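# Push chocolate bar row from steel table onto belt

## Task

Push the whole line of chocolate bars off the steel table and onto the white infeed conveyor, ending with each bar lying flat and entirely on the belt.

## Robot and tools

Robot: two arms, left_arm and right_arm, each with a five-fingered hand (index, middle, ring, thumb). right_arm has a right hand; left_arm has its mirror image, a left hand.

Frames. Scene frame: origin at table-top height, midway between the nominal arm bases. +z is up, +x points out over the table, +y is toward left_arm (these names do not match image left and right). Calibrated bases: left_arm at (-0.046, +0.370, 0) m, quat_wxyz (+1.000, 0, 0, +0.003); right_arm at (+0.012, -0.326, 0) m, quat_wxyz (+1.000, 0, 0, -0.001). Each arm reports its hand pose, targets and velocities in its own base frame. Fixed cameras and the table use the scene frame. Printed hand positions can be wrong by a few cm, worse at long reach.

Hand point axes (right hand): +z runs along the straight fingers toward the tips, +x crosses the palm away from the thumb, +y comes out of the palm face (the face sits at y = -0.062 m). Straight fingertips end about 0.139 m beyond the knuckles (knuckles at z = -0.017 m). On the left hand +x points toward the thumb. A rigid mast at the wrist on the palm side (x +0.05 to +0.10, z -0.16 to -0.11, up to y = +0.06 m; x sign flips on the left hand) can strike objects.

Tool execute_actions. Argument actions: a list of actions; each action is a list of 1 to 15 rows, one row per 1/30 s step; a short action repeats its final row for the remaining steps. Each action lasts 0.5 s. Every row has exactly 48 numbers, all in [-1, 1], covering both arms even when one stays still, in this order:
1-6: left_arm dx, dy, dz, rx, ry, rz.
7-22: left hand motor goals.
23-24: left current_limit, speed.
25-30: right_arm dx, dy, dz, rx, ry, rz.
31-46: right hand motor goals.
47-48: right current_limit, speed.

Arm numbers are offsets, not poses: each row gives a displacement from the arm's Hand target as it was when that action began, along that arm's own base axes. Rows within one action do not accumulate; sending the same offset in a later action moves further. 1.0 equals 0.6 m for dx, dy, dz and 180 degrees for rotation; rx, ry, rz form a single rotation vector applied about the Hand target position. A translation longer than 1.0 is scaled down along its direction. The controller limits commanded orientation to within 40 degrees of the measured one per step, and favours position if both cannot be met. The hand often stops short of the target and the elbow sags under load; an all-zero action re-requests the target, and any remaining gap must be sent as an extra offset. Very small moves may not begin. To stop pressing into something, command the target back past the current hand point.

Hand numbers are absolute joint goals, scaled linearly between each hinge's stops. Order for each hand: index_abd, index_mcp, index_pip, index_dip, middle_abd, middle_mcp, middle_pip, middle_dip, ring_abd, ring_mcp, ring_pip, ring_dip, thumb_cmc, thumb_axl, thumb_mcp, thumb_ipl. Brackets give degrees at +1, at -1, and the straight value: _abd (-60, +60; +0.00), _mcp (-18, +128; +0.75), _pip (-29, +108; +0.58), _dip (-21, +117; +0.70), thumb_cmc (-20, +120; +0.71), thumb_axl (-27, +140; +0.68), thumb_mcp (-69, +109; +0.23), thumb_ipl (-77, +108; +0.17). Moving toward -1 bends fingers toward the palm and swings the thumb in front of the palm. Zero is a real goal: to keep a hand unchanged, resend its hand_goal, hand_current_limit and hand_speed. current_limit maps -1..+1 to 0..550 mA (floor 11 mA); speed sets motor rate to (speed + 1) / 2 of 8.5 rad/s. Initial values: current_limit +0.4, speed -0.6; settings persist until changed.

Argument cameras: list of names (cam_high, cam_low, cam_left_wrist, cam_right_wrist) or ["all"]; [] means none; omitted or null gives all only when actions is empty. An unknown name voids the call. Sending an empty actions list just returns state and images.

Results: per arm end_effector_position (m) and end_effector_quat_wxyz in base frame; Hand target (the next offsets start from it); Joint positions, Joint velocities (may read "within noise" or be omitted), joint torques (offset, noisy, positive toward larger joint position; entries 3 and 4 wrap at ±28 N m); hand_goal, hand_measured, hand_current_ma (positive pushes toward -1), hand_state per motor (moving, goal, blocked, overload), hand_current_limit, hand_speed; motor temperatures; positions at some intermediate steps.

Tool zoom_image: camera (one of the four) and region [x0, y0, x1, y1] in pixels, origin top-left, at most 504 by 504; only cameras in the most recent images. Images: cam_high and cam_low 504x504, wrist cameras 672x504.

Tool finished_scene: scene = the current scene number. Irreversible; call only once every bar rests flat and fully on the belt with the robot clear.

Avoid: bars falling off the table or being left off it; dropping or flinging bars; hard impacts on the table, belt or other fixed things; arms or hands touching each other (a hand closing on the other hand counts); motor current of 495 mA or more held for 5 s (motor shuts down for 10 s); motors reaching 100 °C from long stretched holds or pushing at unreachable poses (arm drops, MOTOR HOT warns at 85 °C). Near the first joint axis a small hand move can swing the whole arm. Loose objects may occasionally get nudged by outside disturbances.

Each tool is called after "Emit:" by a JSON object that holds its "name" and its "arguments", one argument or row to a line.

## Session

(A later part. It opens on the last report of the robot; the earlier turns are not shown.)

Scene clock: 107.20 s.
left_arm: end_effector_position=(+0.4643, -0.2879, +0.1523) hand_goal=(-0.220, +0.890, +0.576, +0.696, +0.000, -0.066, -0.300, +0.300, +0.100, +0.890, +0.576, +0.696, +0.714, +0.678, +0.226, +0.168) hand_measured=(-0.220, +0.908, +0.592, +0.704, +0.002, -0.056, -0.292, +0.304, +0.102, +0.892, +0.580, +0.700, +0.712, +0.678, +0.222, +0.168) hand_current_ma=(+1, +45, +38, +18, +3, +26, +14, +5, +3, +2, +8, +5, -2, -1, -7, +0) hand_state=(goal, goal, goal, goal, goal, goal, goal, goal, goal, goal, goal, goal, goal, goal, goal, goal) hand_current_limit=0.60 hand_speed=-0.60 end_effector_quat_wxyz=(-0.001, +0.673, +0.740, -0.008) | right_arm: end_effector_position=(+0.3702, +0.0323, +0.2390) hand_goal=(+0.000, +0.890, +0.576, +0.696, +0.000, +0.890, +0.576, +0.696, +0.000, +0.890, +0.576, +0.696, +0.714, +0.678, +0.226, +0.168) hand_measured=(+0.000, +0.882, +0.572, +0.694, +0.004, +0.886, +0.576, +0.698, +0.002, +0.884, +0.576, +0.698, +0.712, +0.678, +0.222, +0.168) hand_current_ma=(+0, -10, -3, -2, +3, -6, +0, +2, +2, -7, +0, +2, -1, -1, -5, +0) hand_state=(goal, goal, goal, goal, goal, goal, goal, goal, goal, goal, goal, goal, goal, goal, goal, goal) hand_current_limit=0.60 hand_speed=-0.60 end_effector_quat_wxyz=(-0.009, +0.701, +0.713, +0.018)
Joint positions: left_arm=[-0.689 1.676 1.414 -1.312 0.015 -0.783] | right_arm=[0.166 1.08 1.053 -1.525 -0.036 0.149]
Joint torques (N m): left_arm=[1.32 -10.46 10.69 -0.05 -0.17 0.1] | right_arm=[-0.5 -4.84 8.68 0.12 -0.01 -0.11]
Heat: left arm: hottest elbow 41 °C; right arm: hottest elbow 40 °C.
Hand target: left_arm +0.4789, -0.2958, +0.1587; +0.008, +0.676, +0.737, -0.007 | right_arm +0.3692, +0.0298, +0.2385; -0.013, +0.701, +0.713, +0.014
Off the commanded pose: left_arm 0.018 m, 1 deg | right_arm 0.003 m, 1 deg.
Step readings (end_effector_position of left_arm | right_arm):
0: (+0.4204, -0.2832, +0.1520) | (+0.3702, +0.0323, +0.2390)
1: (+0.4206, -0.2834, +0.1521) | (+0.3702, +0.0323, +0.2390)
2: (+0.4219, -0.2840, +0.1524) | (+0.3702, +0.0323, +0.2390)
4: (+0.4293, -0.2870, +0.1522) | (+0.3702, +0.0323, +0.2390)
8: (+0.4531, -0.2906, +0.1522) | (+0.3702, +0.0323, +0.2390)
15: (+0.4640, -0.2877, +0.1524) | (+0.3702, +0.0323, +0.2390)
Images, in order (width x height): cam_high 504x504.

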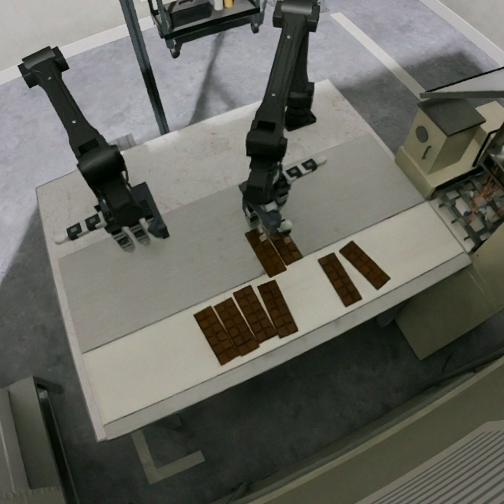

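Emit:
{"name": "execute_actions", "arguments": {
  "actions": [
    [[0,0,0.08,0,0,0,-0.22,0.89,0.576,0.696,0,-0.067,-0.3,0.3,0.1,0.89,0.576,0.696,0.714,0.678,0.226,0.168,0.6,-0.6,0,0,0,0,0,0,0,0.89,0.576,0.696,0,0.89,0.576,0.696,0,0.89,0.576,0.696,0.714,0.678,0.226,0.168,0.6,-0.6]],
    [[0.133,-0.055,0,0,0,0,0,-0.067,-0.3,0.3,0,-0.067,-0.3,0.3,0,0.89,0.576,0.696,0.714,0.678,0.226,0.168,0.6,-0.3,0,0,0,0,0,0,0,0.89,0.576,0.696,0,0.89,0.576,0.696,0,0.89,0.576,0.696,0.714,0.678,0.226,0.168,0.6,-0.6]]
  ],
  "cameras": ["cam_high", "cam_left_wrist"]
}}

Emit:
{"name": "zoom_image", "arguments": {
  "camera": "cam_high",
  "region": [230, 190, 350, 310]
}}

Scene clock: 112.77 s.
left_arm: end_effector_position=(+0.5489, -0.3205, +0.1917) hand_goal=(+0.000, -0.066, -0.300, +0.300, +0.000, -0.066, -0.300, +0.300, +0.000, +0.890, +0.576, +0.696, +0.714, +0.678, +0.226, +0.168) hand_measured=(-0.002, -0.048, -0.292, +0.304, +0.002, -0.056, -0.292, +0.304, +0.002, +0.888, +0.578, +0.698, +0.714, +0.678, +0.222, +0.168) hand_current_ma=(-4, +46, +15, +6, +3, +26, +14, +5, +3, -3, +3, +5, +0, -1, -7, +0) hand_state=(goal, goal, goal, goal, goal, goal, goal, goal, goal, goal, goal, goal, goal, goal, goal, goal) hand_current_limit=0.60 hand_speed=-0.30 end_effector_quat_wxyz=(-0.006, +0.671, +0.741, -0.007) | right_arm: end_effector_position=(+0.3702, +0.0323, +0.2390) hand_goal=(+0.000, +0.890, +0.576, +0.696, +0.000, +0.890, +0.576, +0.696, +0.000, +0.890, +0.576, +0.696, +0.714, +0.678, +0.226, +0.168) hand_measured=(+0.000, +0.882, +0.572, +0.694, +0.004, +0.886, +0.576, +0.698, +0.002, +0.884, +0.576, +0.698, +0.712, +0.678, +0.222, +0.168) hand_current_ma=(+0, -10, -3, -2, +3, -6, +0, +2, +2, -7, +0, +2, -1, -1, -5, +0) hand_state=(goal, goal, goal, goal, goal, goal, goal, goal, goal, goal, goal, goal, goal, goal, goal, goal) hand_current_limit=0.60 hand_speed=-0.60 end_effector_quat_wxyz=(-0.009, +0.701, +0.713, +0.018)
Joint positions: left_arm=[-0.641 1.894 1.822 -1.512 0.013 -0.741] | right_arm=[0.166 1.08 1.053 -1.525 -0.036 0.149]
Joint torques (N m): left_arm=[0.56 -14.68 11.14 -0.31 -0.14 0.1] | right_arm=[-0.44 -5.07 8.65 0.12 0 -0.11]
Heat: left arm: hottest elbow 41 °C; right arm: hottest elbow 40 °C.
Hand target: left_arm +0.5587, -0.3285, +0.2069; +0.008, +0.676, +0.737, -0.007 | right_arm +0.3692, +0.0298, +0.2385; -0.013, +0.701, +0.713, +0.014
Off the commanded pose: left_arm 0.020 m, 2 deg | right_arm 0.003 m, 1 deg.
Step readings (end_effector_position of left_arm | right_arm):
0: (+0.4643, -0.2879, +0.1523) | (+0.3702, +0.0323, +0.2390)
1: (+0.4643, -0.2879, +0.1528) | (+0.3702, +0.0323, +0.2390)
2: (+0.4637, -0.2875, +0.1538) | (+0.3702, +0.0323, +0.2390)
4: (+0.4625, -0.2865, +0.1597) | (+0.3702, +0.0323, +0.2390)
8: (+0.4661, -0.2894, +0.1775) | (+0.3702, +0.0323, +0.2390)
15: (+0.4675, -0.2906, +0.1862) | (+0.3702, +0.0323, +0.2390)
16: (+0.4677, -0.2905, +0.1869) | (+0.3702, +0.0323, +0.2390)
17: (+0.4695, -0.2912, +0.1882) | (+0.3702, +0.0323, +0.2390)
19: (+0.4850, -0.3010, +0.1958) | (+0.3702, +0.0323, +0.2390)
23: (+0.5283, -0.3205, +0.2054) | (+0.3702, +0.0323, +0.2390)
30: (+0.5469, -0.3189, +0.1889) | (+0.3702, +0.0323, +0.2390)
Images, in order (width x height): cam_high 504x504, cam_left_wrist 672x504.

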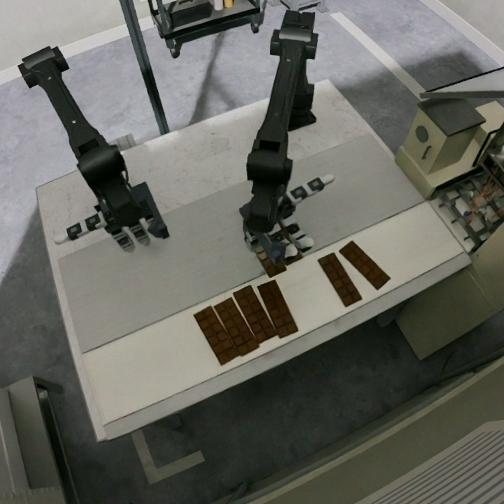

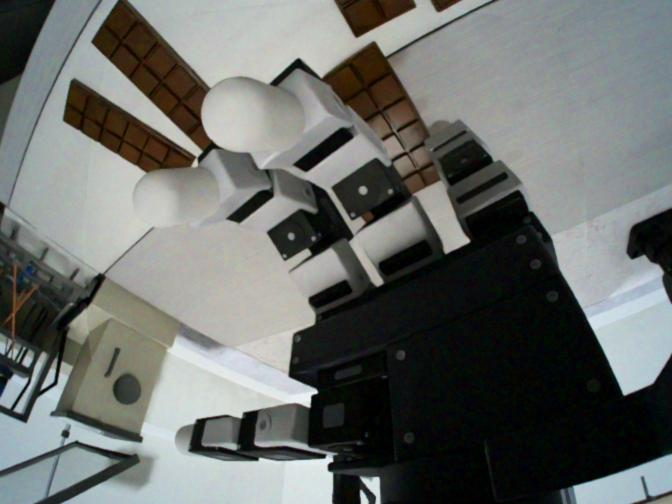

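Scaled by 4.200 from the camera's 504x504 image, which has a finer 720x720 frame.

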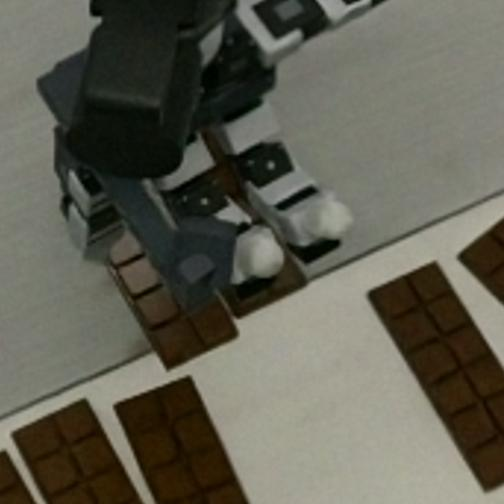

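Emit:
{"name": "execute_actions", "arguments": {
  "actions": [
    [[0,0,-0.083,0,0,0,0,-0.067,-0.3,0.3,0,-0.067,-0.3,0.3,0,0.89,0.576,0.696,0.714,0.678,0.226,0.168,0.6,-0.6,0,0,0,0,0,0,0,0.89,0.576,0.696,0,0.89,0.576,0.696,0,0.89,0.576,0.696,0.714,0.678,0.226,0.168,0.6,-0.6]]
  ],
  "cameras": ["cam_high"]
}}

Emit:
{"name": "zoom_image", "arguments": {
  "camera": "cam_high",
  "region": [230, 190, 350, 310]
}}

Scene clock: 114.17 s.
left_arm: end_effector_position=(+0.5547, -0.3249, +0.1605) hand_goal=(+0.000, -0.066, -0.300, +0.300, +0.000, -0.066, -0.300, +0.300, +0.000, +0.890, +0.576, +0.696, +0.714, +0.678, +0.226, +0.168) hand_measured=(-0.002, -0.050, -0.292, +0.304, +0.002, -0.056, -0.292, +0.304, +0.002, +0.888, +0.578, +0.698, +0.714, +0.678, +0.222, +0.168) hand_current_ma=(-4, +41, +15, +6, +3, +26, +14, +5, +3, -3, +3, +5, +0, -1, -7, +0) hand_state=(goal, goal, goal, goal, goal, goal, goal, goal, goal, goal, goal, goal, goal, goal, goal, goal) hand_current_limit=0.60 hand_speed=-0.60 end_effector_quat_wxyz=(+0.004, +0.671, +0.741, -0.006) | right_arm: end_effector_position=(+0.3702, +0.0323, +0.2390) hand_goal=(+0.000, +0.890, +0.576, +0.696, +0.000, +0.890, +0.576, +0.696, +0.000, +0.890, +0.576, +0.696, +0.714, +0.678, +0.226, +0.168) hand_measured=(+0.000, +0.882, +0.572, +0.694, +0.004, +0.886, +0.576, +0.698, +0.002, +0.884, +0.576, +0.698, +0.712, +0.678, +0.222, +0.168) hand_current_ma=(+0, -10, -3, -2, +3, -6, +0, +2, +2, -7, +0, +2, -1, -1, -5, +0) hand_state=(goal, goal, goal, goal, goal, goal, goal, goal, goal, goal, goal, goal, goal, goal, goal, goal) hand_current_limit=0.60 hand_speed=-0.60 end_effector_quat_wxyz=(-0.009, +0.701, +0.713, +0.018)
Joint positions: left_arm=[-0.641 1.91 1.762 -1.416 0.013 -0.74] | right_arm=[0.166 1.08 1.053 -1.525 -0.036 0.149]
Joint torques (N m): left_arm=[0.85 -14.8 7.98 0.66 -0.13 0.1] | right_arm=[-0.5 -4.72 8.69 0.09 0.01 -0.11]
Motor temperatures (°C): left_arm=[31 36 42 30 32 32] | right_arm=[33 34 40 29 31 31]
Heat: left arm: hottest elbow 42 °C; right arm: hottest elbow 40 °C.
Hand target: left_arm +0.5588, -0.3286, +0.1569; +0.007, +0.676, +0.737, -0.007 | right_arm +0.3692, +0.0298, +0.2385; -0.013, +0.701, +0.713, +0.014
Off the commanded pose: left_arm 0.006 m, 1 deg | right_arm 0.003 m, 1 deg.
Step readings (end_effector_position of left_arm | right_arm):
0: (+0.5489, -0.3205, +0.1917) | (+0.3702, +0.0323, +0.2390)
1: (+0.5489, -0.3205, +0.1917) | (+0.3702, +0.0323, +0.2390)
2: (+0.5496, -0.3210, +0.1917) | (+0.3702, +0.0323, +0.2390)
4: (+0.5531, -0.3236, +0.1894) | (+0.3702, +0.0323, +0.2390)
8: (+0.5542, -0.3246, +0.1748) | (+0.3702, +0.0323, +0.2390)
15: (+0.5543, -0.3246, +0.1607) | (+0.3702, +0.0323, +0.2390)
Images, in order (width x height): cam_high 504x504.

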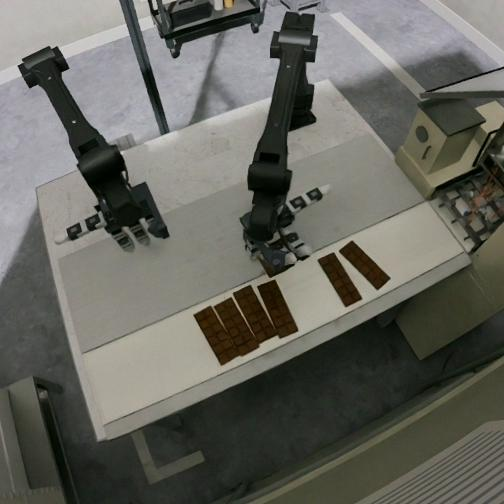

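Scaled by 4.200 from the camera's 504x504 image, which has a finer 720x720 frame.

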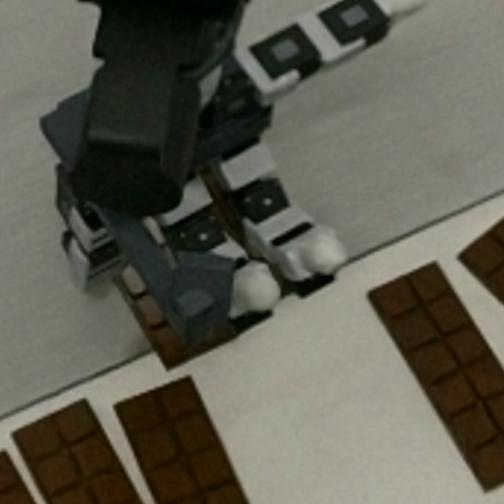

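Emit:
{"name": "execute_actions", "arguments": {
  "actions": [
    [[0,0.05,-0.012,0,0,0,0,-0.067,-0.3,0.3,0,-0.067,-0.3,0.3,0,0.89,0.576,0.696,0.714,0.678,0.226,0.168,0.6,-0.6,0,0,0,0,0,0,0,0.89,0.576,0.696,0,0.89,0.576,0.696,0,0.89,0.576,0.696,0.714,0.678,0.226,0.168,0.6,-0.6]]
  ],
  "cameras": ["cam_high"]
}}

Emit:
{"name": "zoom_image", "arguments": {
  "camera": "cam_high",
  "region": [230, 190, 350, 310]
}}

Scene clock: 115.50 s.
left_arm: end_effector_position=(+0.5558, -0.3050, +0.1489) hand_goal=(+0.000, -0.066, -0.300, +0.300, +0.000, -0.066, -0.300, +0.300, +0.000, +0.890, +0.576, +0.696, +0.714, +0.678, +0.226, +0.168) hand_measured=(-0.002, -0.050, -0.292, +0.304, +0.002, -0.054, -0.292, +0.304, -0.016, +0.892, +0.582, +0.698, +0.714, +0.678, +0.222, +0.168) hand_current_ma=(-3, +39, +14, +6, +3, +31, +14, +5, -33, +5, +9, +4, +0, -1, -9, +0) hand_state=(goal, goal, goal, goal, goal, goal, goal, goal, goal, goal, goal, goal, goal, goal, goal, goal) hand_current_limit=0.60 hand_speed=-0.60 end_effector_quat_wxyz=(+0.006, +0.674, +0.739, -0.010) | right_arm: end_effector_position=(+0.3702, +0.0323, +0.2390) hand_goal=(+0.000, +0.890, +0.576, +0.696, +0.000, +0.890, +0.576, +0.696, +0.000, +0.890, +0.576, +0.696, +0.714, +0.678, +0.226, +0.168) hand_measured=(+0.000, +0.882, +0.572, +0.694, +0.004, +0.886, +0.576, +0.698, +0.002, +0.884, +0.576, +0.698, +0.712, +0.678, +0.222, +0.168) hand_current_ma=(+0, -10, -3, -2, +3, -6, +0, +2, +2, -7, +0, +2, -1, -1, -5, +0) hand_state=(goal, goal, goal, goal, goal, goal, goal, goal, goal, goal, goal, goal, goal, goal, goal, goal) hand_current_limit=0.60 hand_speed=-0.60 end_effector_quat_wxyz=(-0.009, +0.701, +0.713, +0.018)
Joint positions: left_arm=[-0.609 1.883 1.691 -1.37 0.021 -0.701] | right_arm=[0.166 1.08 1.053 -1.525 -0.036 0.149]
Joint torques (N m): left_arm=[1.85 -15.44 6.9 0.42 -0.41 0.13] | right_arm=[-0.38 -4.95 8.68 0.08 0.01 -0.11]
Heat: left arm: hottest elbow 41 °C; right arm: hottest elbow 40 °C.
Hand target: left_arm +0.5587, -0.2986, +0.1498; +0.008, +0.676, +0.737, -0.007 | right_arm +0.3692, +0.0298, +0.2385; -0.013, +0.701, +0.713, +0.014
Off the commanded pose: left_arm 0.007 m, 1 deg | right_arm 0.003 m, 1 deg.
Step readings (end_effector_position of left_arm | right_arm):
0: (+0.5547, -0.3249, +0.1605) | (+0.3702, +0.0323, +0.2390)
1: (+0.5546, -0.3249, +0.1602) | (+0.3702, +0.0323, +0.2390)
2: (+0.5547, -0.3247, +0.1588) | (+0.3702, +0.0323, +0.2390)
4: (+0.5532, -0.3219, +0.1528) | (+0.3702, +0.0323, +0.2390)
8: (+0.5541, -0.3115, +0.1507) | (+0.3702, +0.0323, +0.2390)
15: (+0.5560, -0.3052, +0.1496) | (+0.3702, +0.0323, +0.2390)
Images, in order (width x height): cam_high 504x504.

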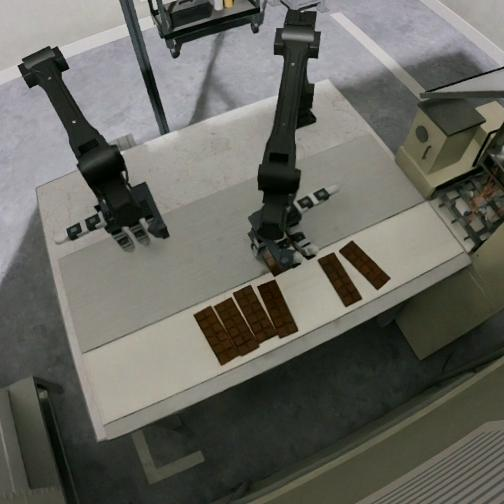

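Scaled by 4.200 from the camera's 504x504 image, which has a finer 720x720 frame.

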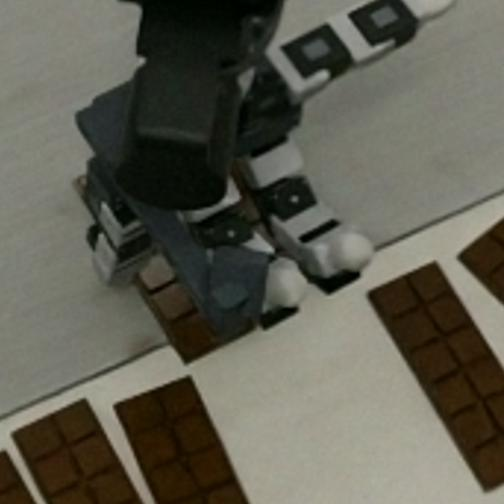

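Emit:
{"name": "execute_actions", "arguments": {
  "actions": [
    [[0,0.035,0.005,0,0,0,0,-0.067,-0.3,0.3,0,-0.067,-0.3,0.3,0,0.89,0.576,0.696,0.714,0.678,0.226,0.168,0.6,-0.6,0,0,0,0,0,0,0,0.89,0.576,0.696,0,0.89,0.576,0.696,0,0.89,0.576,0.696,0.714,0.678,0.226,0.168,0.6,-0.6]]
  ],
  "cameras": ["cam_high"]
}}

Emit:
{"name": "zoom_image", "arguments": {
  "camera": "cam_high",
  "region": [230, 190, 350, 310]
}}

Scene clock: 116.83 s.
left_arm: end_effector_position=(+0.5555, -0.2861, +0.1482) hand_goal=(+0.000, -0.066, -0.300, +0.300, +0.000, -0.066, -0.300, +0.300, +0.000, +0.890, +0.576, +0.696, +0.714, +0.678, +0.226, +0.168) hand_measured=(-0.002, -0.050, -0.292, +0.304, +0.002, -0.054, -0.292, +0.304, -0.024, +0.896, +0.582, +0.698, +0.714, +0.678, +0.222, +0.168) hand_current_ma=(-3, +39, +14, +6, +3, +31, +14, +5, -55, +12, +9, +4, +0, -1, -9, +0) hand_state=(goal, goal, goal, goal, goal, goal, goal, goal, blocked, goal, goal, goal, goal, goal, goal, goal) hand_current_limit=0.60 hand_speed=-0.60 end_effector_quat_wxyz=(+0.004, +0.674, +0.738, -0.011) | right_arm: end_effector_position=(+0.3702, +0.0323, +0.2390) hand_goal=(+0.000, +0.890, +0.576, +0.696, +0.000, +0.890, +0.576, +0.696, +0.000, +0.890, +0.576, +0.696, +0.714, +0.678, +0.226, +0.168) hand_measured=(+0.000, +0.882, +0.572, +0.694, +0.004, +0.886, +0.576, +0.698, +0.002, +0.884, +0.576, +0.698, +0.712, +0.678, +0.222, +0.168) hand_current_ma=(+0, -10, -3, -2, +3, -6, +0, +2, +2, -7, +0, +2, -1, -1, -5, +0) hand_state=(goal, goal, goal, goal, goal, goal, goal, goal, goal, goal, goal, goal, goal, goal, goal, goal) hand_current_limit=0.60 hand_speed=-0.60 end_effector_quat_wxyz=(-0.009, +0.701, +0.713, +0.018)
Joint positions: left_arm=[-0.582 1.856 1.652 -1.361 0.024 -0.672] | right_arm=[0.166 1.08 1.053 -1.525 -0.036 0.149]
Joint torques (N m): left_arm=[1.73 -15.5 6.95 0.32 -0.51 0.14] | right_arm=[-0.67 -4.84 8.7 0.1 0.01 -0.11]
Heat: left arm: hottest elbow 41 °C; right arm: hottest elbow 40 °C.
Hand target: left_arm +0.5587, -0.2776, +0.1527; +0.007, +0.676, +0.737, -0.007 | right_arm +0.3692, +0.0298, +0.2385; -0.013, +0.701, +0.713, +0.014
Off the commanded pose: left_arm 0.010 m, 1 deg | right_arm 0.003 m, 1 deg.
Step readings (end_effector_position of left_arm | right_arm):
0: (+0.5559, -0.3051, +0.1489) | (+0.3702, +0.0323, +0.2390)
1: (+0.5558, -0.3050, +0.1487) | (+0.3702, +0.0323, +0.2390)
2: (+0.5555, -0.3047, +0.1484) | (+0.3702, +0.0323, +0.2390)
4: (+0.5542, -0.3025, +0.1486) | (+0.3702, +0.0323, +0.2390)
8: (+0.5529, -0.2936, +0.1488) | (+0.3702, +0.0323, +0.2390)
15: (+0.5555, -0.2859, +0.1482) | (+0.3702, +0.0323, +0.2390)
Images, in order (width x height): cam_high 504x504.

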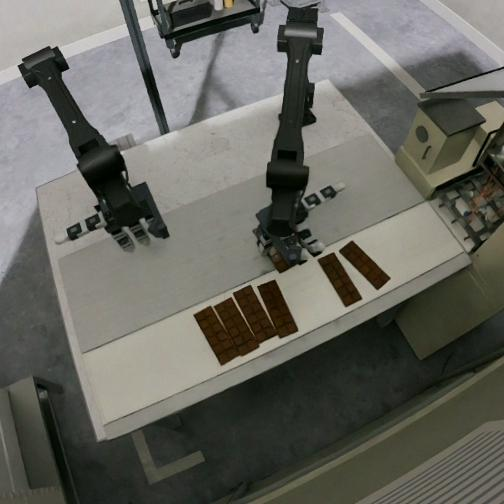

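Scaled by 4.200 from the camera's 504x504 image, which has a finer 720x720 frame.

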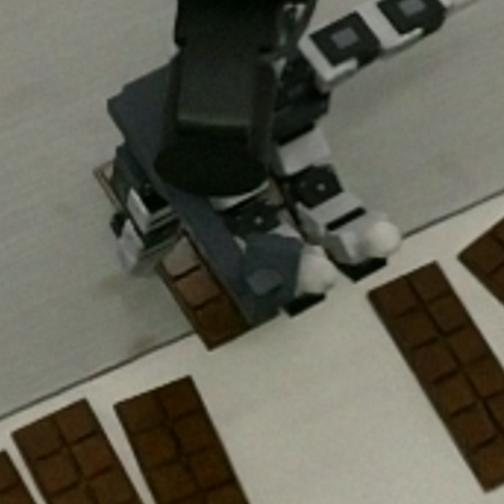

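Emit:
{"name": "execute_actions", "arguments": {
  "actions": [
    [[0,-0.02,0.09,0,0,0,0,-0.067,-0.3,0.3,0,-0.067,-0.3,0.3,0,0.89,0.576,0.696,0.714,0.678,0.226,0.168,0.6,-0.6,0,0,0,0,0,0,0,0.89,0.576,0.696,0,0.89,0.576,0.696,0,0.89,0.576,0.696,0.714,0.678,0.226,0.168,0.6,-0.6]],
    [[-0.2,0,0,0,0,0,-0.15,0.89,0.576,0.696,0,-0.067,-0.3,0.3,0.1,0.89,0.576,0.696,0.714,0.678,0.226,0.168,0.6,-0.6,0,0,0,0,0,0,0,0.89,0.576,0.696,0,0.89,0.576,0.696,0,0.89,0.576,0.696,0.714,0.678,0.226,0.168,0.6,-0.6]]
  ],
  "cameras": ["cam_high", "cam_left_wrist"]
}}

Emit:
{"name": "zoom_image", "arguments": {
  "camera": "cam_high",
  "region": [220, 170, 370, 320]
}}

Scene clock: 119.80 s.
left_arm: end_effector_position=(+0.4344, -0.2920, +0.2044) hand_goal=(-0.150, +0.890, +0.576, +0.696, +0.000, -0.066, -0.300, +0.300, +0.100, +0.890, +0.576, +0.696, +0.714, +0.678, +0.226, +0.168) hand_measured=(-0.146, +0.882, +0.572, +0.694, +0.002, -0.054, -0.292, +0.304, +0.096, +0.886, +0.576, +0.698, +0.712, +0.678, +0.222, +0.168) hand_current_ma=(+4, -16, -6, -4, +3, +28, +14, +5, -4, -8, +0, +2, -2, -1, -9, +0) hand_state=(goal, goal, goal, goal, goal, goal, goal, goal, goal, goal, goal, goal, goal, goal, goal, goal) hand_current_limit=0.60 hand_speed=-0.60 end_effector_quat_wxyz=(+0.000, +0.684, +0.730, -0.008) | right_arm: end_effector_position=(+0.3702, +0.0323, +0.2390) hand_goal=(+0.000, +0.890, +0.576, +0.696, +0.000, +0.890, +0.576, +0.696, +0.000, +0.890, +0.576, +0.696, +0.714, +0.678, +0.226, +0.168) hand_measured=(+0.000, +0.882, +0.572, +0.694, +0.004, +0.886, +0.576, +0.698, +0.002, +0.884, +0.576, +0.698, +0.712, +0.678, +0.222, +0.168) hand_current_ma=(+0, -10, -3, -2, +3, -6, +0, +2, +2, -7, +0, +2, -1, -1, -5, +0) hand_state=(goal, goal, goal, goal, goal, goal, goal, goal, goal, goal, goal, goal, goal, goal, goal, goal) hand_current_limit=0.60 hand_speed=-0.60 end_effector_quat_wxyz=(-0.009, +0.701, +0.713, +0.018)
Joint positions: left_arm=[-0.733 1.59 1.447 -1.428 0.016 -0.797] | right_arm=[0.166 1.08 1.053 -1.525 -0.036 0.149]
Joint torques (N m): left_arm=[1.14 -11.4 7.72 0.55 -0.21 -0.17] | right_arm=[-0.38 -4.95 8.69 0.1 -0.01 -0.11]
Heat: left arm: hottest elbow 42 °C; right arm: hottest elbow 40 °C.
Hand target: left_arm +0.4387, -0.2896, +0.2067; +0.008, +0.676, +0.737, -0.007 | right_arm +0.3692, +0.0298, +0.2385; -0.013, +0.701, +0.713, +0.014
Off the commanded pose: left_arm 0.005 m, 2 deg | right_arm 0.003 m, 1 deg.
Step readings (end_effector_position of left_arm | right_arm):
0: (+0.5555, -0.2861, +0.1482) | (+0.3702, +0.0323, +0.2390)
1: (+0.5555, -0.2861, +0.1482) | (+0.3702, +0.0323, +0.2390)
2: (+0.5544, -0.2853, +0.1484) | (+0.3702, +0.0323, +0.2390)
4: (+0.5509, -0.2824, +0.1511) | (+0.3702, +0.0323, +0.2390)
8: (+0.5482, -0.2799, +0.1635) | (+0.3702, +0.0323, +0.2390)
15: (+0.5512, -0.2819, +0.1773) | (+0.3702, +0.0323, +0.2390)
16: (+0.5509, -0.2820, +0.1780) | (+0.3702, +0.0323, +0.2390)
17: (+0.5468, -0.2821, +0.1766) | (+0.3702, +0.0323, +0.2390)
19: (+0.5262, -0.2756, +0.1728) | (+0.3702, +0.0323, +0.2390)
23: (+0.4672, -0.2744, +0.1749) | (+0.3702, +0.0323, +0.2390)
30: (+0.4356, -0.2965, +0.2070) | (+0.3702, +0.0323, +0.2390)
Images, in order (width x height): cam_high 504x504, cam_left_wrist 672x504.

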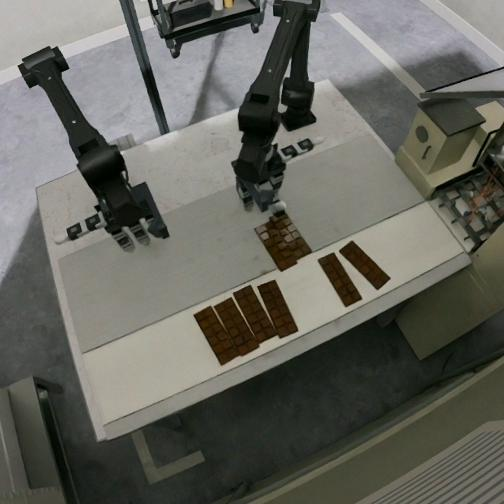

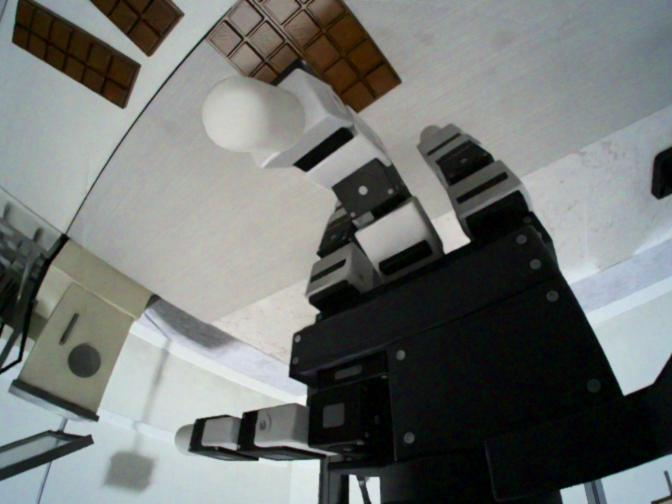

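Scaled by 3.360 from the camera's 504x504 image, which has a finer 720x720 frame.

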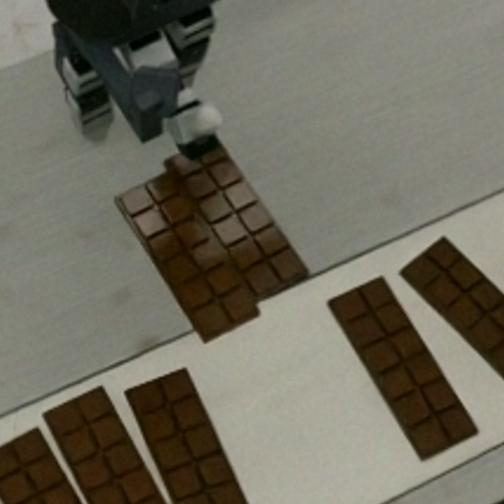

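Emit:
{"name": "execute_actions", "arguments": {
  "actions": [
    [[0,0.027,-0.0845,0,0,-0.011,-0.15,0.89,0.576,0.696,0,-0.067,-0.3,0.3,0.1,0.89,0.576,0.696,0.714,0.678,0.226,0.168,0.6,-0.6,0,0,0,0,0,0,0,0.89,0.576,0.696,0,0.89,0.576,0.696,0,0.89,0.576,0.696,0.714,0.678,0.226,0.168,0.6,-0.6]]
  ],
  "cameras": ["cam_high", "cam_left_wrist"]
}}

Emit:
{"name": "zoom_image", "arguments": {
  "camera": "cam_high",
  "region": [230, 180, 350, 300]
}}

Scene clock: 124.13 s.
left_arm: end_effector_position=(+0.4328, -0.2716, +0.1531) hand_goal=(-0.150, +0.890, +0.576, +0.696, +0.000, -0.066, -0.300, +0.300, +0.100, +0.890, +0.576, +0.696, +0.714, +0.678, +0.226, +0.168) hand_measured=(-0.148, +0.884, +0.572, +0.694, +0.002, -0.054, -0.294, +0.304, +0.098, +0.886, +0.576, +0.698, +0.712, +0.678, +0.222, +0.168) hand_current_ma=(+4, -13, -6, -4, +3, +28, +13, +5, -4, -8, +0, +2, -2, -1, -9, +0) hand_state=(goal, goal, goal, goal, goal, goal, goal, goal, goal, goal, goal, goal, goal, goal, goal, goal) hand_current_limit=0.60 hand_speed=-0.60 end_effector_quat_wxyz=(-0.001, +0.685, +0.728, -0.007) | right_arm: end_effector_position=(+0.3702, +0.0323, +0.2390) hand_goal=(+0.000, +0.890, +0.576, +0.696, +0.000, +0.890, +0.576, +0.696, +0.000, +0.890, +0.576, +0.696, +0.714, +0.678, +0.226, +0.168) hand_measured=(+0.000, +0.882, +0.572, +0.694, +0.004, +0.886, +0.576, +0.698, +0.002, +0.884, +0.576, +0.698, +0.712, +0.678, +0.222, +0.168) hand_current_ma=(+0, -10, -3, -2, +3, -6, +0, +2, +2, -7, +0, +2, -1, -1, -5, +0) hand_state=(goal, goal, goal, goal, goal, goal, goal, goal, goal, goal, goal, goal, goal, goal, goal, goal) hand_current_limit=0.60 hand_speed=-0.60 end_effector_quat_wxyz=(-0.009, +0.701, +0.713, +0.018)
Joint positions: left_arm=[-0.702 1.582 1.3 -1.292 0.015 -0.763] | right_arm=[0.166 1.08 1.053 -1.525 -0.036 0.149]
Joint torques (N m): left_arm=[1.32 -10.93 7.76 0.58 -0.16 0.11] | right_arm=[-0.38 -4.95 8.64 0.09 0.01 -0.12]
Heat: left arm: hottest elbow 41 °C; right arm: hottest elbow 40 °C.
Hand target: left_arm +0.4387, -0.2734, +0.1560; +0.007, +0.689, +0.725, -0.007 | right_arm +0.3692, +0.0298, +0.2385; -0.013, +0.701, +0.713, +0.014
Off the commanded pose: left_arm 0.007 m, 1 deg | right_arm 0.003 m, 1 deg.
Step readings (end_effector_position of left_arm | right_arm):
0: (+0.4344, -0.2920, +0.2044) | (+0.3702, +0.0323, +0.2390)
1: (+0.4343, -0.2919, +0.2038) | (+0.3702, +0.0323, +0.2390)
2: (+0.4350, -0.2917, +0.2014) | (+0.3702, +0.0323, +0.2390)
4: (+0.4340, -0.2889, +0.1895) | (+0.3702, +0.0323, +0.2390)
8: (+0.4279, -0.2745, +0.1597) | (+0.3702, +0.0323, +0.2390)
15: (+0.4322, -0.2707, +0.1530) | (+0.3702, +0.0323, +0.2390)
Images, in order (width x height): cam_high 504x504, cam_left_wrist 672x504.

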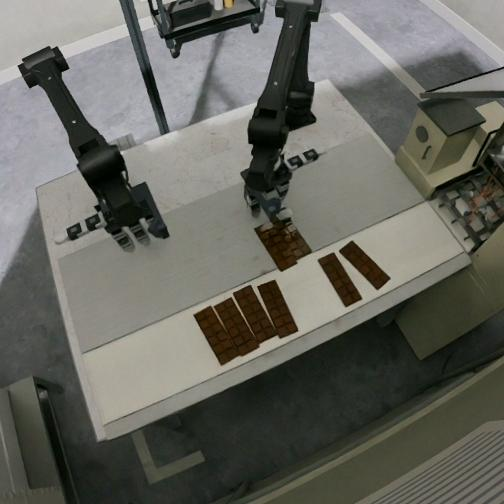

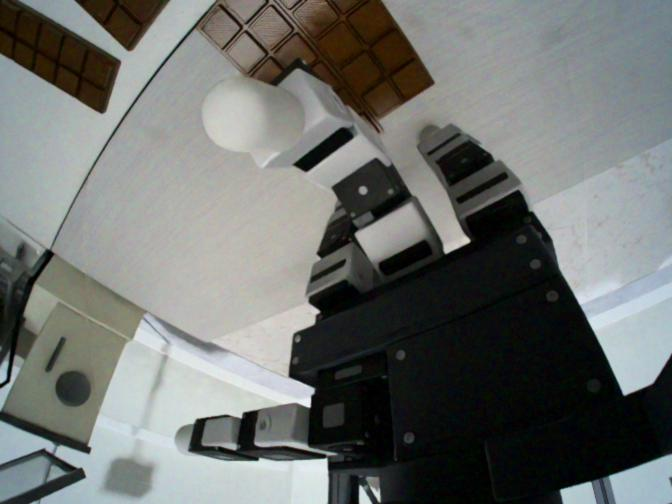

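Scaled by 4.200 from the camera's 504x504 image, which has a finer 720x720 frame.

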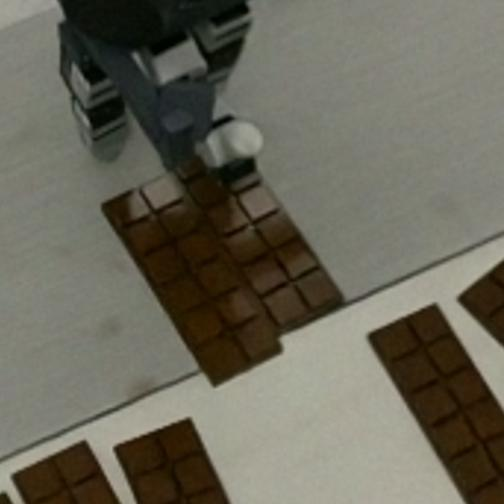

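Emit:
{"name": "execute_actions", "arguments": {
  "actions": [
    [[0.075,-0.011,0.003,0,0,-0.0035,-0.15,0.89,0.576,0.696,0,-0.067,-0.3,0.3,0.1,0.89,0.576,0.696,0.714,0.678,0.226,0.168,0.6,-0.6,0,0,0,0,0,0,0,0.89,0.576,0.696,0,0.89,0.576,0.696,0,0.89,0.576,0.696,0.714,0.678,0.226,0.168,0.6,-0.6]]
  ],
  "cameras": ["cam_high"]
}}

Emit:
{"name": "zoom_image", "arguments": {
  "camera": "cam_high",
  "region": [230, 180, 350, 300]
}}

Scene clock: 126.57 s.
left_arm: end_effector_position=(+0.4679, -0.2721, +0.1483) hand_goal=(-0.150, +0.890, +0.576, +0.696, +0.000, -0.066, -0.300, +0.300, +0.100, +0.890, +0.576, +0.696, +0.714, +0.678, +0.226, +0.168) hand_measured=(-0.146, +0.910, +0.594, +0.702, +0.002, -0.054, -0.294, +0.304, +0.098, +0.890, +0.578, +0.698, +0.712, +0.678, +0.222, +0.168) hand_current_ma=(+6, +56, +42, +13, +3, +28, +13, +5, -4, -1, +3, +3, -1, -1, -9, +0) hand_state=(goal, blocked, goal, goal, goal, goal, goal, goal, goal, goal, goal, goal, goal, goal, goal, goal) hand_current_limit=0.60 hand_speed=-0.60 end_effector_quat_wxyz=(-0.004, +0.689, +0.724, -0.009) | right_arm: end_effector_position=(+0.3702, +0.0323, +0.2390) hand_goal=(+0.000, +0.890, +0.576, +0.696, +0.000, +0.890, +0.576, +0.696, +0.000, +0.890, +0.576, +0.696, +0.714, +0.678, +0.226, +0.168) hand_measured=(+0.000, +0.882, +0.572, +0.694, +0.004, +0.886, +0.576, +0.698, +0.002, +0.884, +0.576, +0.698, +0.712, +0.678, +0.222, +0.168) hand_current_ma=(+0, -10, -3, -2, +3, -6, +0, +2, +2, -7, +0, +2, -1, -1, -5, +0) hand_state=(goal, goal, goal, goal, goal, goal, goal, goal, goal, goal, goal, goal, goal, goal, goal, goal) hand_current_limit=0.60 hand_speed=-0.60 end_effector_quat_wxyz=(-0.009, +0.701, +0.713, +0.018)
Joint positions: left_arm=[-0.655 1.656 1.379 -1.304 0.016 -0.704] | right_arm=[0.166 1.08 1.053 -1.525 -0.036 0.149]
Joint torques (N m): left_arm=[1.32 -10.52 10.84 -0.03 -0.18 0.08] | right_arm=[-0.67 -4.95 8.65 0.12 0 -0.1]
Heat: left arm: hottest elbow 41 °C; right arm: hottest elbow 40 °C.
Hand target: left_arm +0.4837, -0.2799, +0.1577; +0.007, +0.692, +0.721, -0.007 | right_arm +0.3692, +0.0298, +0.2385; -0.013, +0.701, +0.713, +0.014
Off the commanded pose: left_arm 0.020 m, 1 deg | right_arm 0.003 m, 1 deg.
Step readings (end_effector_position of left_arm | right_arm):
0: (+0.4328, -0.2716, +0.1531) | (+0.3702, +0.0323, +0.2390)
1: (+0.4329, -0.2717, +0.1531) | (+0.3702, +0.0323, +0.2390)
2: (+0.4338, -0.2710, +0.1527) | (+0.3702, +0.0323, +0.2390)
4: (+0.4389, -0.2720, +0.1519) | (+0.3702, +0.0323, +0.2390)
8: (+0.4587, -0.2725, +0.1492) | (+0.3702, +0.0323, +0.2390)
15: (+0.4677, -0.2718, +0.1489) | (+0.3702, +0.0323, +0.2390)
Images, in order (width x height): cam_high 504x504.

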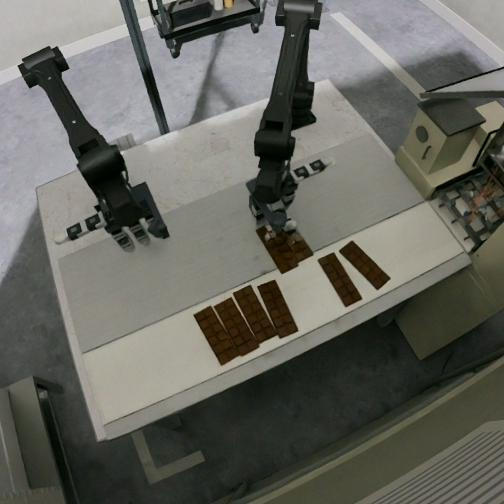

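Scaled by 4.200 from the camera's 504x504 image, which has a finer 720x720 frame.

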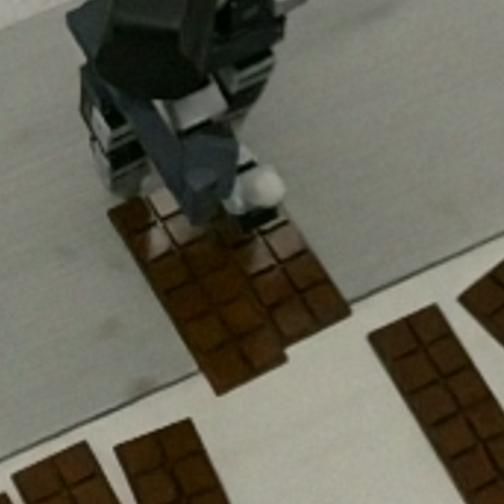

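Emit:
{"name": "execute_actions", "arguments": {
  "actions": [
    [[0.08,-0.0017,0.004,0,0,-0.0035,-0.15,0.89,0.576,0.696,0,-0.067,-0.3,0.3,0.1,0.89,0.576,0.696,0.714,0.678,0.226,0.168,0.6,-0.6,0,0,0,0,0,0,0,0.89,0.576,0.696,0,0.89,0.576,0.696,0,0.89,0.576,0.696,0.714,0.678,0.226,0.168,0.6,-0.6]]
  ],
  "cameras": ["cam_high"]
}}

Emit:
{"name": "zoom_image", "arguments": {
  "camera": "cam_high",
  "region": [230, 180, 350, 300]
}}

Scene clock: 129.63 s.
left_arm: end_effector_position=(+0.5128, -0.2761, +0.1500) hand_goal=(-0.150, +0.890, +0.576, +0.696, +0.000, -0.066, -0.300, +0.300, +0.100, +0.890, +0.576, +0.696, +0.714, +0.678, +0.226, +0.168) hand_measured=(-0.154, +0.922, +0.600, +0.708, +0.002, -0.054, -0.294, +0.304, +0.096, +0.894, +0.582, +0.698, +0.712, +0.678, +0.222, +0.168) hand_current_ma=(-7, +98, +64, +30, +3, +28, +13, +5, -7, +8, +9, +3, -1, -1, -9, +0) hand_state=(goal, blocked, blocked, goal, goal, goal, goal, goal, goal, goal, goal, goal, goal, goal, goal, goal) hand_current_limit=0.60 hand_speed=-0.60 end_effector_quat_wxyz=(-0.005, +0.693, +0.721, -0.013) | right_arm: end_effector_position=(+0.3702, +0.0323, +0.2390) hand_goal=(+0.000, +0.890, +0.576, +0.696, +0.000, +0.890, +0.576, +0.696, +0.000, +0.890, +0.576, +0.696, +0.714, +0.678, +0.226, +0.168) hand_measured=(+0.000, +0.882, +0.572, +0.694, +0.004, +0.886, +0.576, +0.698, +0.002, +0.884, +0.576, +0.698, +0.712, +0.678, +0.222, +0.168) hand_current_ma=(+0, -10, -3, -2, +3, -6, +0, +2, +2, -7, +0, +2, -1, -1, -5, +0) hand_state=(goal, goal, goal, goal, goal, goal, goal, goal, goal, goal, goal, goal, goal, goal, goal, goal) hand_current_limit=0.60 hand_speed=-0.60 end_effector_quat_wxyz=(-0.009, +0.701, +0.713, +0.018)
Joint positions: left_arm=[-0.605 1.753 1.513 -1.346 0.024 -0.643] | right_arm=[0.166 1.08 1.053 -1.525 -0.036 0.149]
Joint torques (N m): left_arm=[1.32 -11.81 11.1 0.03 -0.49 0.12] | right_arm=[-0.38 -4.89 8.62 0.16 0.01 -0.11]
Heat: left arm: hottest elbow 42 °C; right arm: hottest elbow 40 °C.
Hand target: left_arm +0.5317, -0.2811, +0.1601; +0.007, +0.696, +0.718, -0.007 | right_arm +0.3692, +0.0298, +0.2385; -0.013, +0.701, +0.713, +0.014
Off the commanded pose: left_arm 0.022 m, 2 deg | right_arm 0.003 m, 1 deg.
Step readings (end_effector_position of left_arm | right_arm):
0: (+0.4679, -0.2722, +0.1483) | (+0.3702, +0.0323, +0.2390)
1: (+0.4681, -0.2723, +0.1484) | (+0.3702, +0.0323, +0.2390)
2: (+0.4697, -0.2728, +0.1489) | (+0.3702, +0.0323, +0.2390)
4: (+0.4782, -0.2758, +0.1502) | (+0.3702, +0.0323, +0.2390)
8: (+0.5042, -0.2778, +0.1512) | (+0.3702, +0.0323, +0.2390)
15: (+0.5124, -0.2756, +0.1502) | (+0.3702, +0.0323, +0.2390)
Images, in order (width x height): cam_high 504x504.

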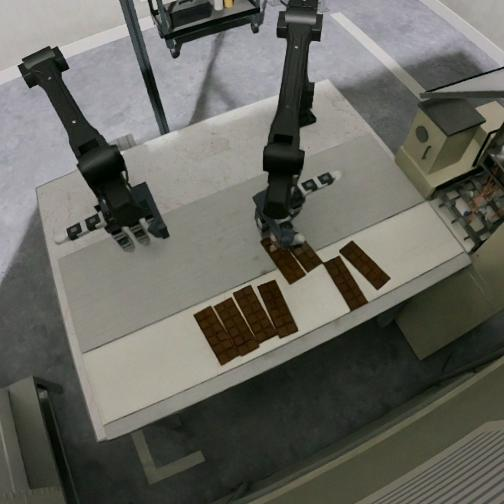

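Scaled by 4.200 from the camera's 504x504 image, which has a finer 720x720 frame.

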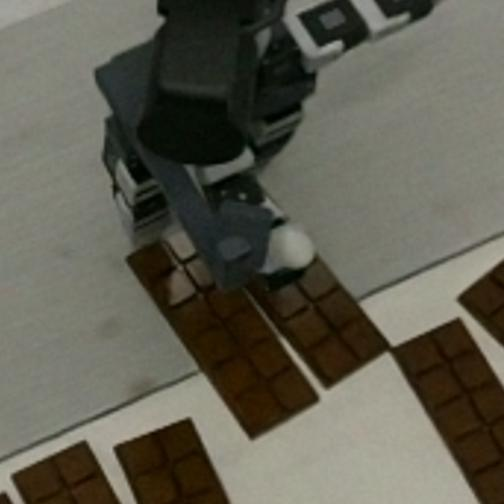

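Emit:
{"name": "zoom_image", "arguments": {
  "camera": "cam_high",
  "region": [290, 220, 410, 340]
}}

Scaled by 4.200 from the camera's 504x504 image, which has a finer 720x720 frame.

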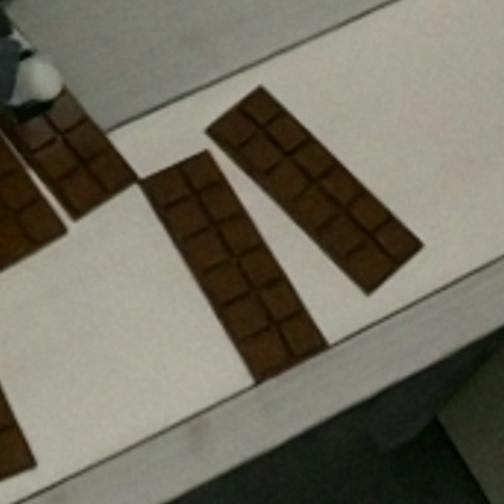

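Emit:
{"name": "execute_actions", "arguments": {
  "actions": [
    [[-0.03,0,0.1,0,0,0,-0.15,0.89,0.576,0.696,0,-0.067,-0.3,0.3,0.1,0.89,0.576,0.696,0.714,0.678,0.226,0.168,0.6,-0.6,0,0,0,0,0,0,0,0.89,0.576,0.696,0,0.89,0.576,0.696,0,0.89,0.576,0.696,0.714,0.678,0.226,0.168,0.6,-0.6]],
    [[0.2,0.09,0,0,0,0,0,0.89,0.576,0.696,0,-0.067,-0.3,0.3,0,-0.067,-0.3,0.3,0.714,0.678,0.226,0.168,0.6,-0.6,0,0,0,0,0,0,0,0.89,0.576,0.696,0,0.89,0.576,0.696,0,0.89,0.576,0.696,0.714,0.678,0.226,0.168,0.6,-0.6]]
  ],
  "cameras": ["cam_high"]
}}

Emit:
{"name": "zoom_image", "arguments": {
  "camera": "cam_high",
  "region": [250, 180, 390, 320]
}}

Scene clock: 138.03 s.
left_arm: end_effector_position=(+0.6223, -0.2211, +0.2042) hand_goal=(+0.000, +0.890, +0.576, +0.696, +0.000, -0.066, -0.300, +0.300, +0.000, -0.066, -0.300, +0.300, +0.714, +0.678, +0.226, +0.168) hand_measured=(-0.002, +0.888, +0.578, +0.698, +0.002, -0.054, -0.294, +0.304, +0.002, -0.050, -0.292, +0.304, +0.714, +0.678, +0.222, +0.168) hand_current_ma=(-3, -4, +2, +5, +3, +28, +13, +5, +3, +44, +16, +6, +0, -1, -9, +0) hand_state=(goal, goal, goal, goal, goal, goal, goal, goal, goal, goal, goal, goal, goal, goal, goal, goal) hand_current_limit=0.60 hand_speed=-0.60 end_effector_quat_wxyz=(-0.004, +0.691, +0.723, -0.011) | right_arm: end_effector_position=(+0.3702, +0.0323, +0.2390) hand_goal=(+0.000, +0.890, +0.576, +0.696, +0.000, +0.890, +0.576, +0.696, +0.000, +0.890, +0.576, +0.696, +0.714, +0.678, +0.226, +0.168) hand_measured=(+0.000, +0.882, +0.572, +0.694, +0.004, +0.886, +0.576, +0.698, +0.002, +0.884, +0.576, +0.698, +0.712, +0.678, +0.222, +0.168) hand_current_ma=(+0, -10, -3, -2, +3, -6, +0, +2, +2, -7, +0, +2, -1, -1, -5, +0) hand_state=(goal, goal, goal, goal, goal, goal, goal, goal, goal, goal, goal, goal, goal, goal, goal, goal) hand_current_limit=0.60 hand_speed=-0.60 end_effector_quat_wxyz=(-0.009, +0.701, +0.713, +0.018)
Joint positions: left_arm=[-0.425 1.918 1.893 -1.561 0.017 -0.469] | right_arm=[0.166 1.08 1.053 -1.525 -0.036 0.149]
Joint torques (N m): left_arm=[1.03 -15.15 11.21 -0.27 -0.14 0.09] | right_arm=[-0.38 -4.78 8.72 0.09 0 -0.11]
Heat: left arm: hottest elbow 43 °C; right arm: hottest elbow 40 °C.
Hand target: left_arm +0.6337, -0.2270, +0.2203; +0.007, +0.696, +0.718, -0.007 | right_arm +0.3692, +0.0298, +0.2385; -0.013, +0.701, +0.713, +0.014
Off the commanded pose: left_arm 0.020 m, 2 deg | right_arm 0.003 m, 1 deg.
Step readings (end_effector_position of left_arm | right_arm):
0: (+0.5129, -0.2762, +0.1502) | (+0.3702, +0.0323, +0.2390)
1: (+0.5128, -0.2761, +0.1504) | (+0.3702, +0.0323, +0.2390)
2: (+0.5120, -0.2752, +0.1519) | (+0.3702, +0.0323, +0.2390)
4: (+0.5093, -0.2724, +0.1568) | (+0.3702, +0.0323, +0.2390)
8: (+0.5076, -0.2710, +0.1743) | (+0.3702, +0.0323, +0.2390)
15: (+0.5077, -0.2711, +0.1956) | (+0.3702, +0.0323, +0.2390)
16: (+0.5082, -0.2712, +0.1967) | (+0.3702, +0.0323, +0.2390)
17: (+0.5118, -0.2690, +0.1983) | (+0.3702, +0.0323, +0.2390)
19: (+0.5274, -0.2683, +0.2052) | (+0.3702, +0.0323, +0.2390)
23: (+0.5854, -0.2383, +0.2181) | (+0.3702, +0.0323, +0.2390)
30: (+0.6271, -0.1953, +0.2067) | (+0.3702, +0.0323, +0.2390)
Images, in order (width x height): cam_high 504x504.

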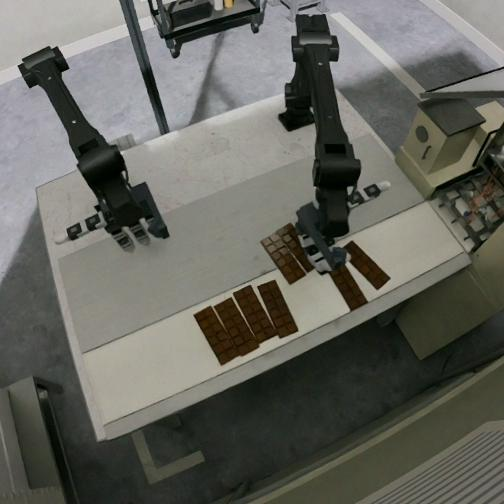

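Scaled by 3.600 from the camera's 504x504 image, which has a finer 720x720 frame.

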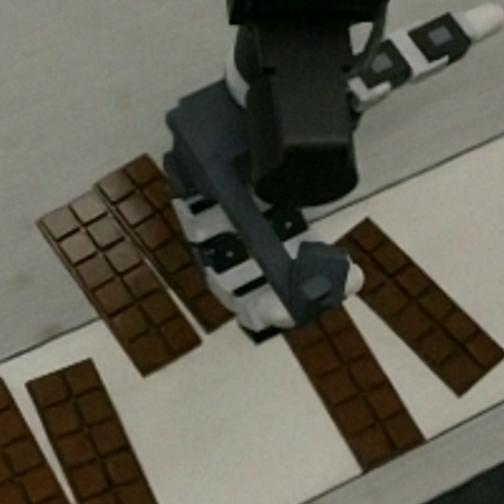

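Emit:
{"name": "execute_actions", "arguments": {
  "actions": [
    [[0.0,-0.005,-0.075,0,0,0,0,0.89,0.576,0.696,0,-0.067,-0.3,0.3,0,-0.067,-0.3,0.3,0.714,0.678,0.226,0.168,0.6,-0.6,0,0,0,0,0,0,0,0.89,0.576,0.696,0,0.89,0.576,0.696,0,0.89,0.576,0.696,0.714,0.678,0.226,0.168,0.6,-0.6]]
  ],
  "cameras": ["cam_high","cam_left_wrist","cam_low"]
}}

Emit:
{"name": "zoom_image", "arguments": {
  "camera": "cam_high",
  "region": [250, 180, 390, 320]
}}

Scene clock: 140.27 s.
left_arm: end_effector_position=(+0.6302, -0.2247, +0.1800) hand_goal=(+0.000, +0.890, +0.576, +0.696, +0.000, -0.066, -0.300, +0.300, +0.000, -0.066, -0.300, +0.300, +0.714, +0.678, +0.226, +0.168) hand_measured=(-0.002, +0.888, +0.578, +0.698, +0.002, -0.054, -0.294, +0.304, +0.002, -0.050, -0.292, +0.304, +0.714, +0.678, +0.222, +0.168) hand_current_ma=(-3, -4, +2, +5, +3, +28, +13, +5, +3, +40, +16, +6, +0, -1, -9, +0) hand_state=(goal, goal, goal, goal, goal, goal, goal, goal, goal, goal, goal, goal, goal, goal, goal, goal) hand_current_limit=0.60 hand_speed=-0.60 end_effector_quat_wxyz=(+0.005, +0.691, +0.722, -0.007) | right_arm: end_effector_position=(+0.3702, +0.0323, +0.2390) hand_goal=(+0.000, +0.890, +0.576, +0.696, +0.000, +0.890, +0.576, +0.696, +0.000, +0.890, +0.576, +0.696, +0.714, +0.678, +0.226, +0.168) hand_measured=(+0.000, +0.882, +0.572, +0.694, +0.004, +0.886, +0.576, +0.698, +0.002, +0.884, +0.576, +0.698, +0.712, +0.678, +0.222, +0.168) hand_current_ma=(+0, -10, -3, -2, +3, -6, +0, +2, +2, -7, +0, +2, -1, -1, -5, +0) hand_state=(goal, goal, goal, goal, goal, goal, goal, goal, goal, goal, goal, goal, goal, goal, goal, goal) hand_current_limit=0.60 hand_speed=-0.60 end_effector_quat_wxyz=(-0.009, +0.701, +0.713, +0.018)
Joint positions: left_arm=[-0.425 1.933 1.848 -1.481 0.017 -0.469] | right_arm=[0.166 1.08 1.053 -1.525 -0.036 0.149]
Joint torques (N m): left_arm=[0.5 -15.21 7.97 0.7 -0.12 0.06] | right_arm=[-0.44 -4.95 8.62 0.13 -0.01 -0.13]
Heat: left arm: hottest elbow 43 °C; right arm: hottest elbow 40 °C.
Hand target: left_arm +0.6337, -0.2300, +0.1751; +0.007, +0.696, +0.718, -0.007 | right_arm +0.3692, +0.0298, +0.2385; -0.013, +0.701, +0.713, +0.014
Off the commanded pose: left_arm 0.008 m, 1 deg | right_arm 0.003 m, 1 deg.
Step readings (end_effector_position of left_arm | right_arm):
0: (+0.6223, -0.2211, +0.2042) | (+0.3702, +0.0323, +0.2390)
1: (+0.6223, -0.2211, +0.2042) | (+0.3702, +0.0323, +0.2390)
2: (+0.6230, -0.2214, +0.2044) | (+0.3702, +0.0323, +0.2390)
4: (+0.6265, -0.2230, +0.2034) | (+0.3702, +0.0323, +0.2390)
8: (+0.6294, -0.2243, +0.1933) | (+0.3702, +0.0323, +0.2390)
15: (+0.6297, -0.2245, +0.1801) | (+0.3702, +0.0323, +0.2390)
Images, in order (width x height): cam_high 504x504, cam_low 504x504, cam_left_wrist 672x504.

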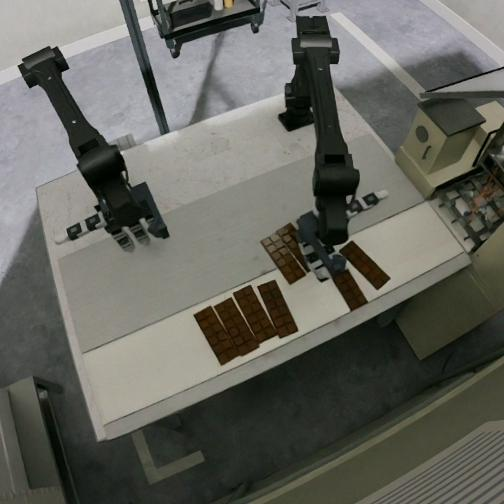

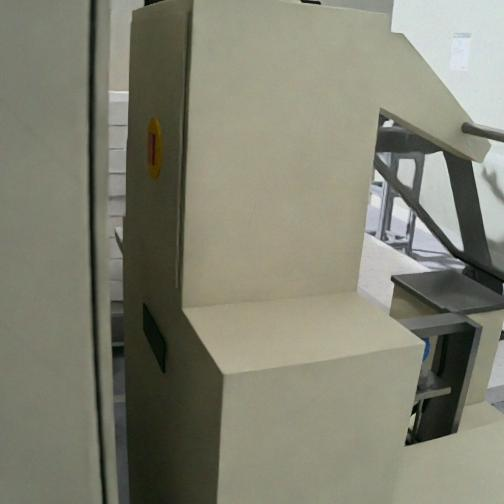

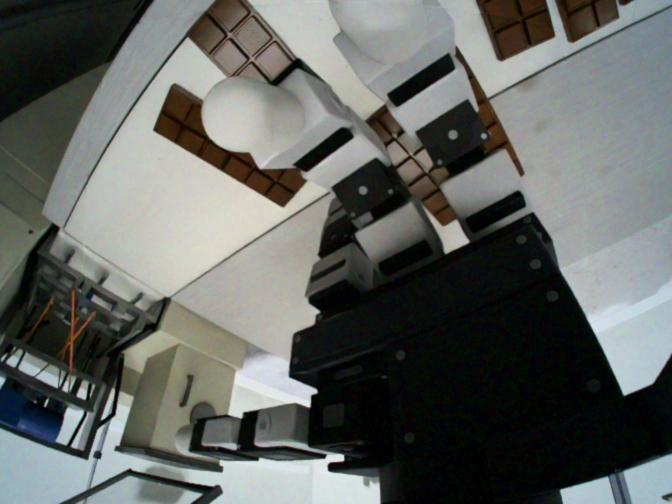

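Scaled by 3.600 from the camera's 504x504 image, which has a finer 720x720 frame.

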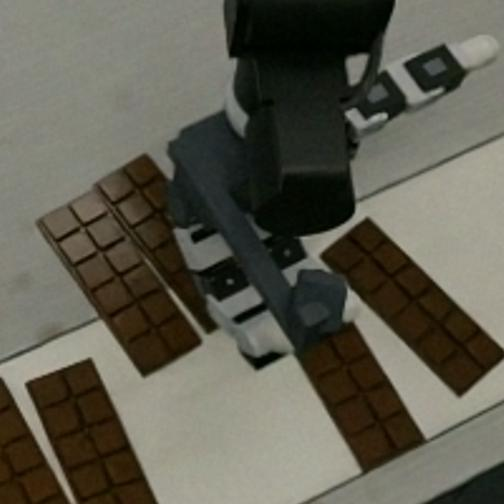

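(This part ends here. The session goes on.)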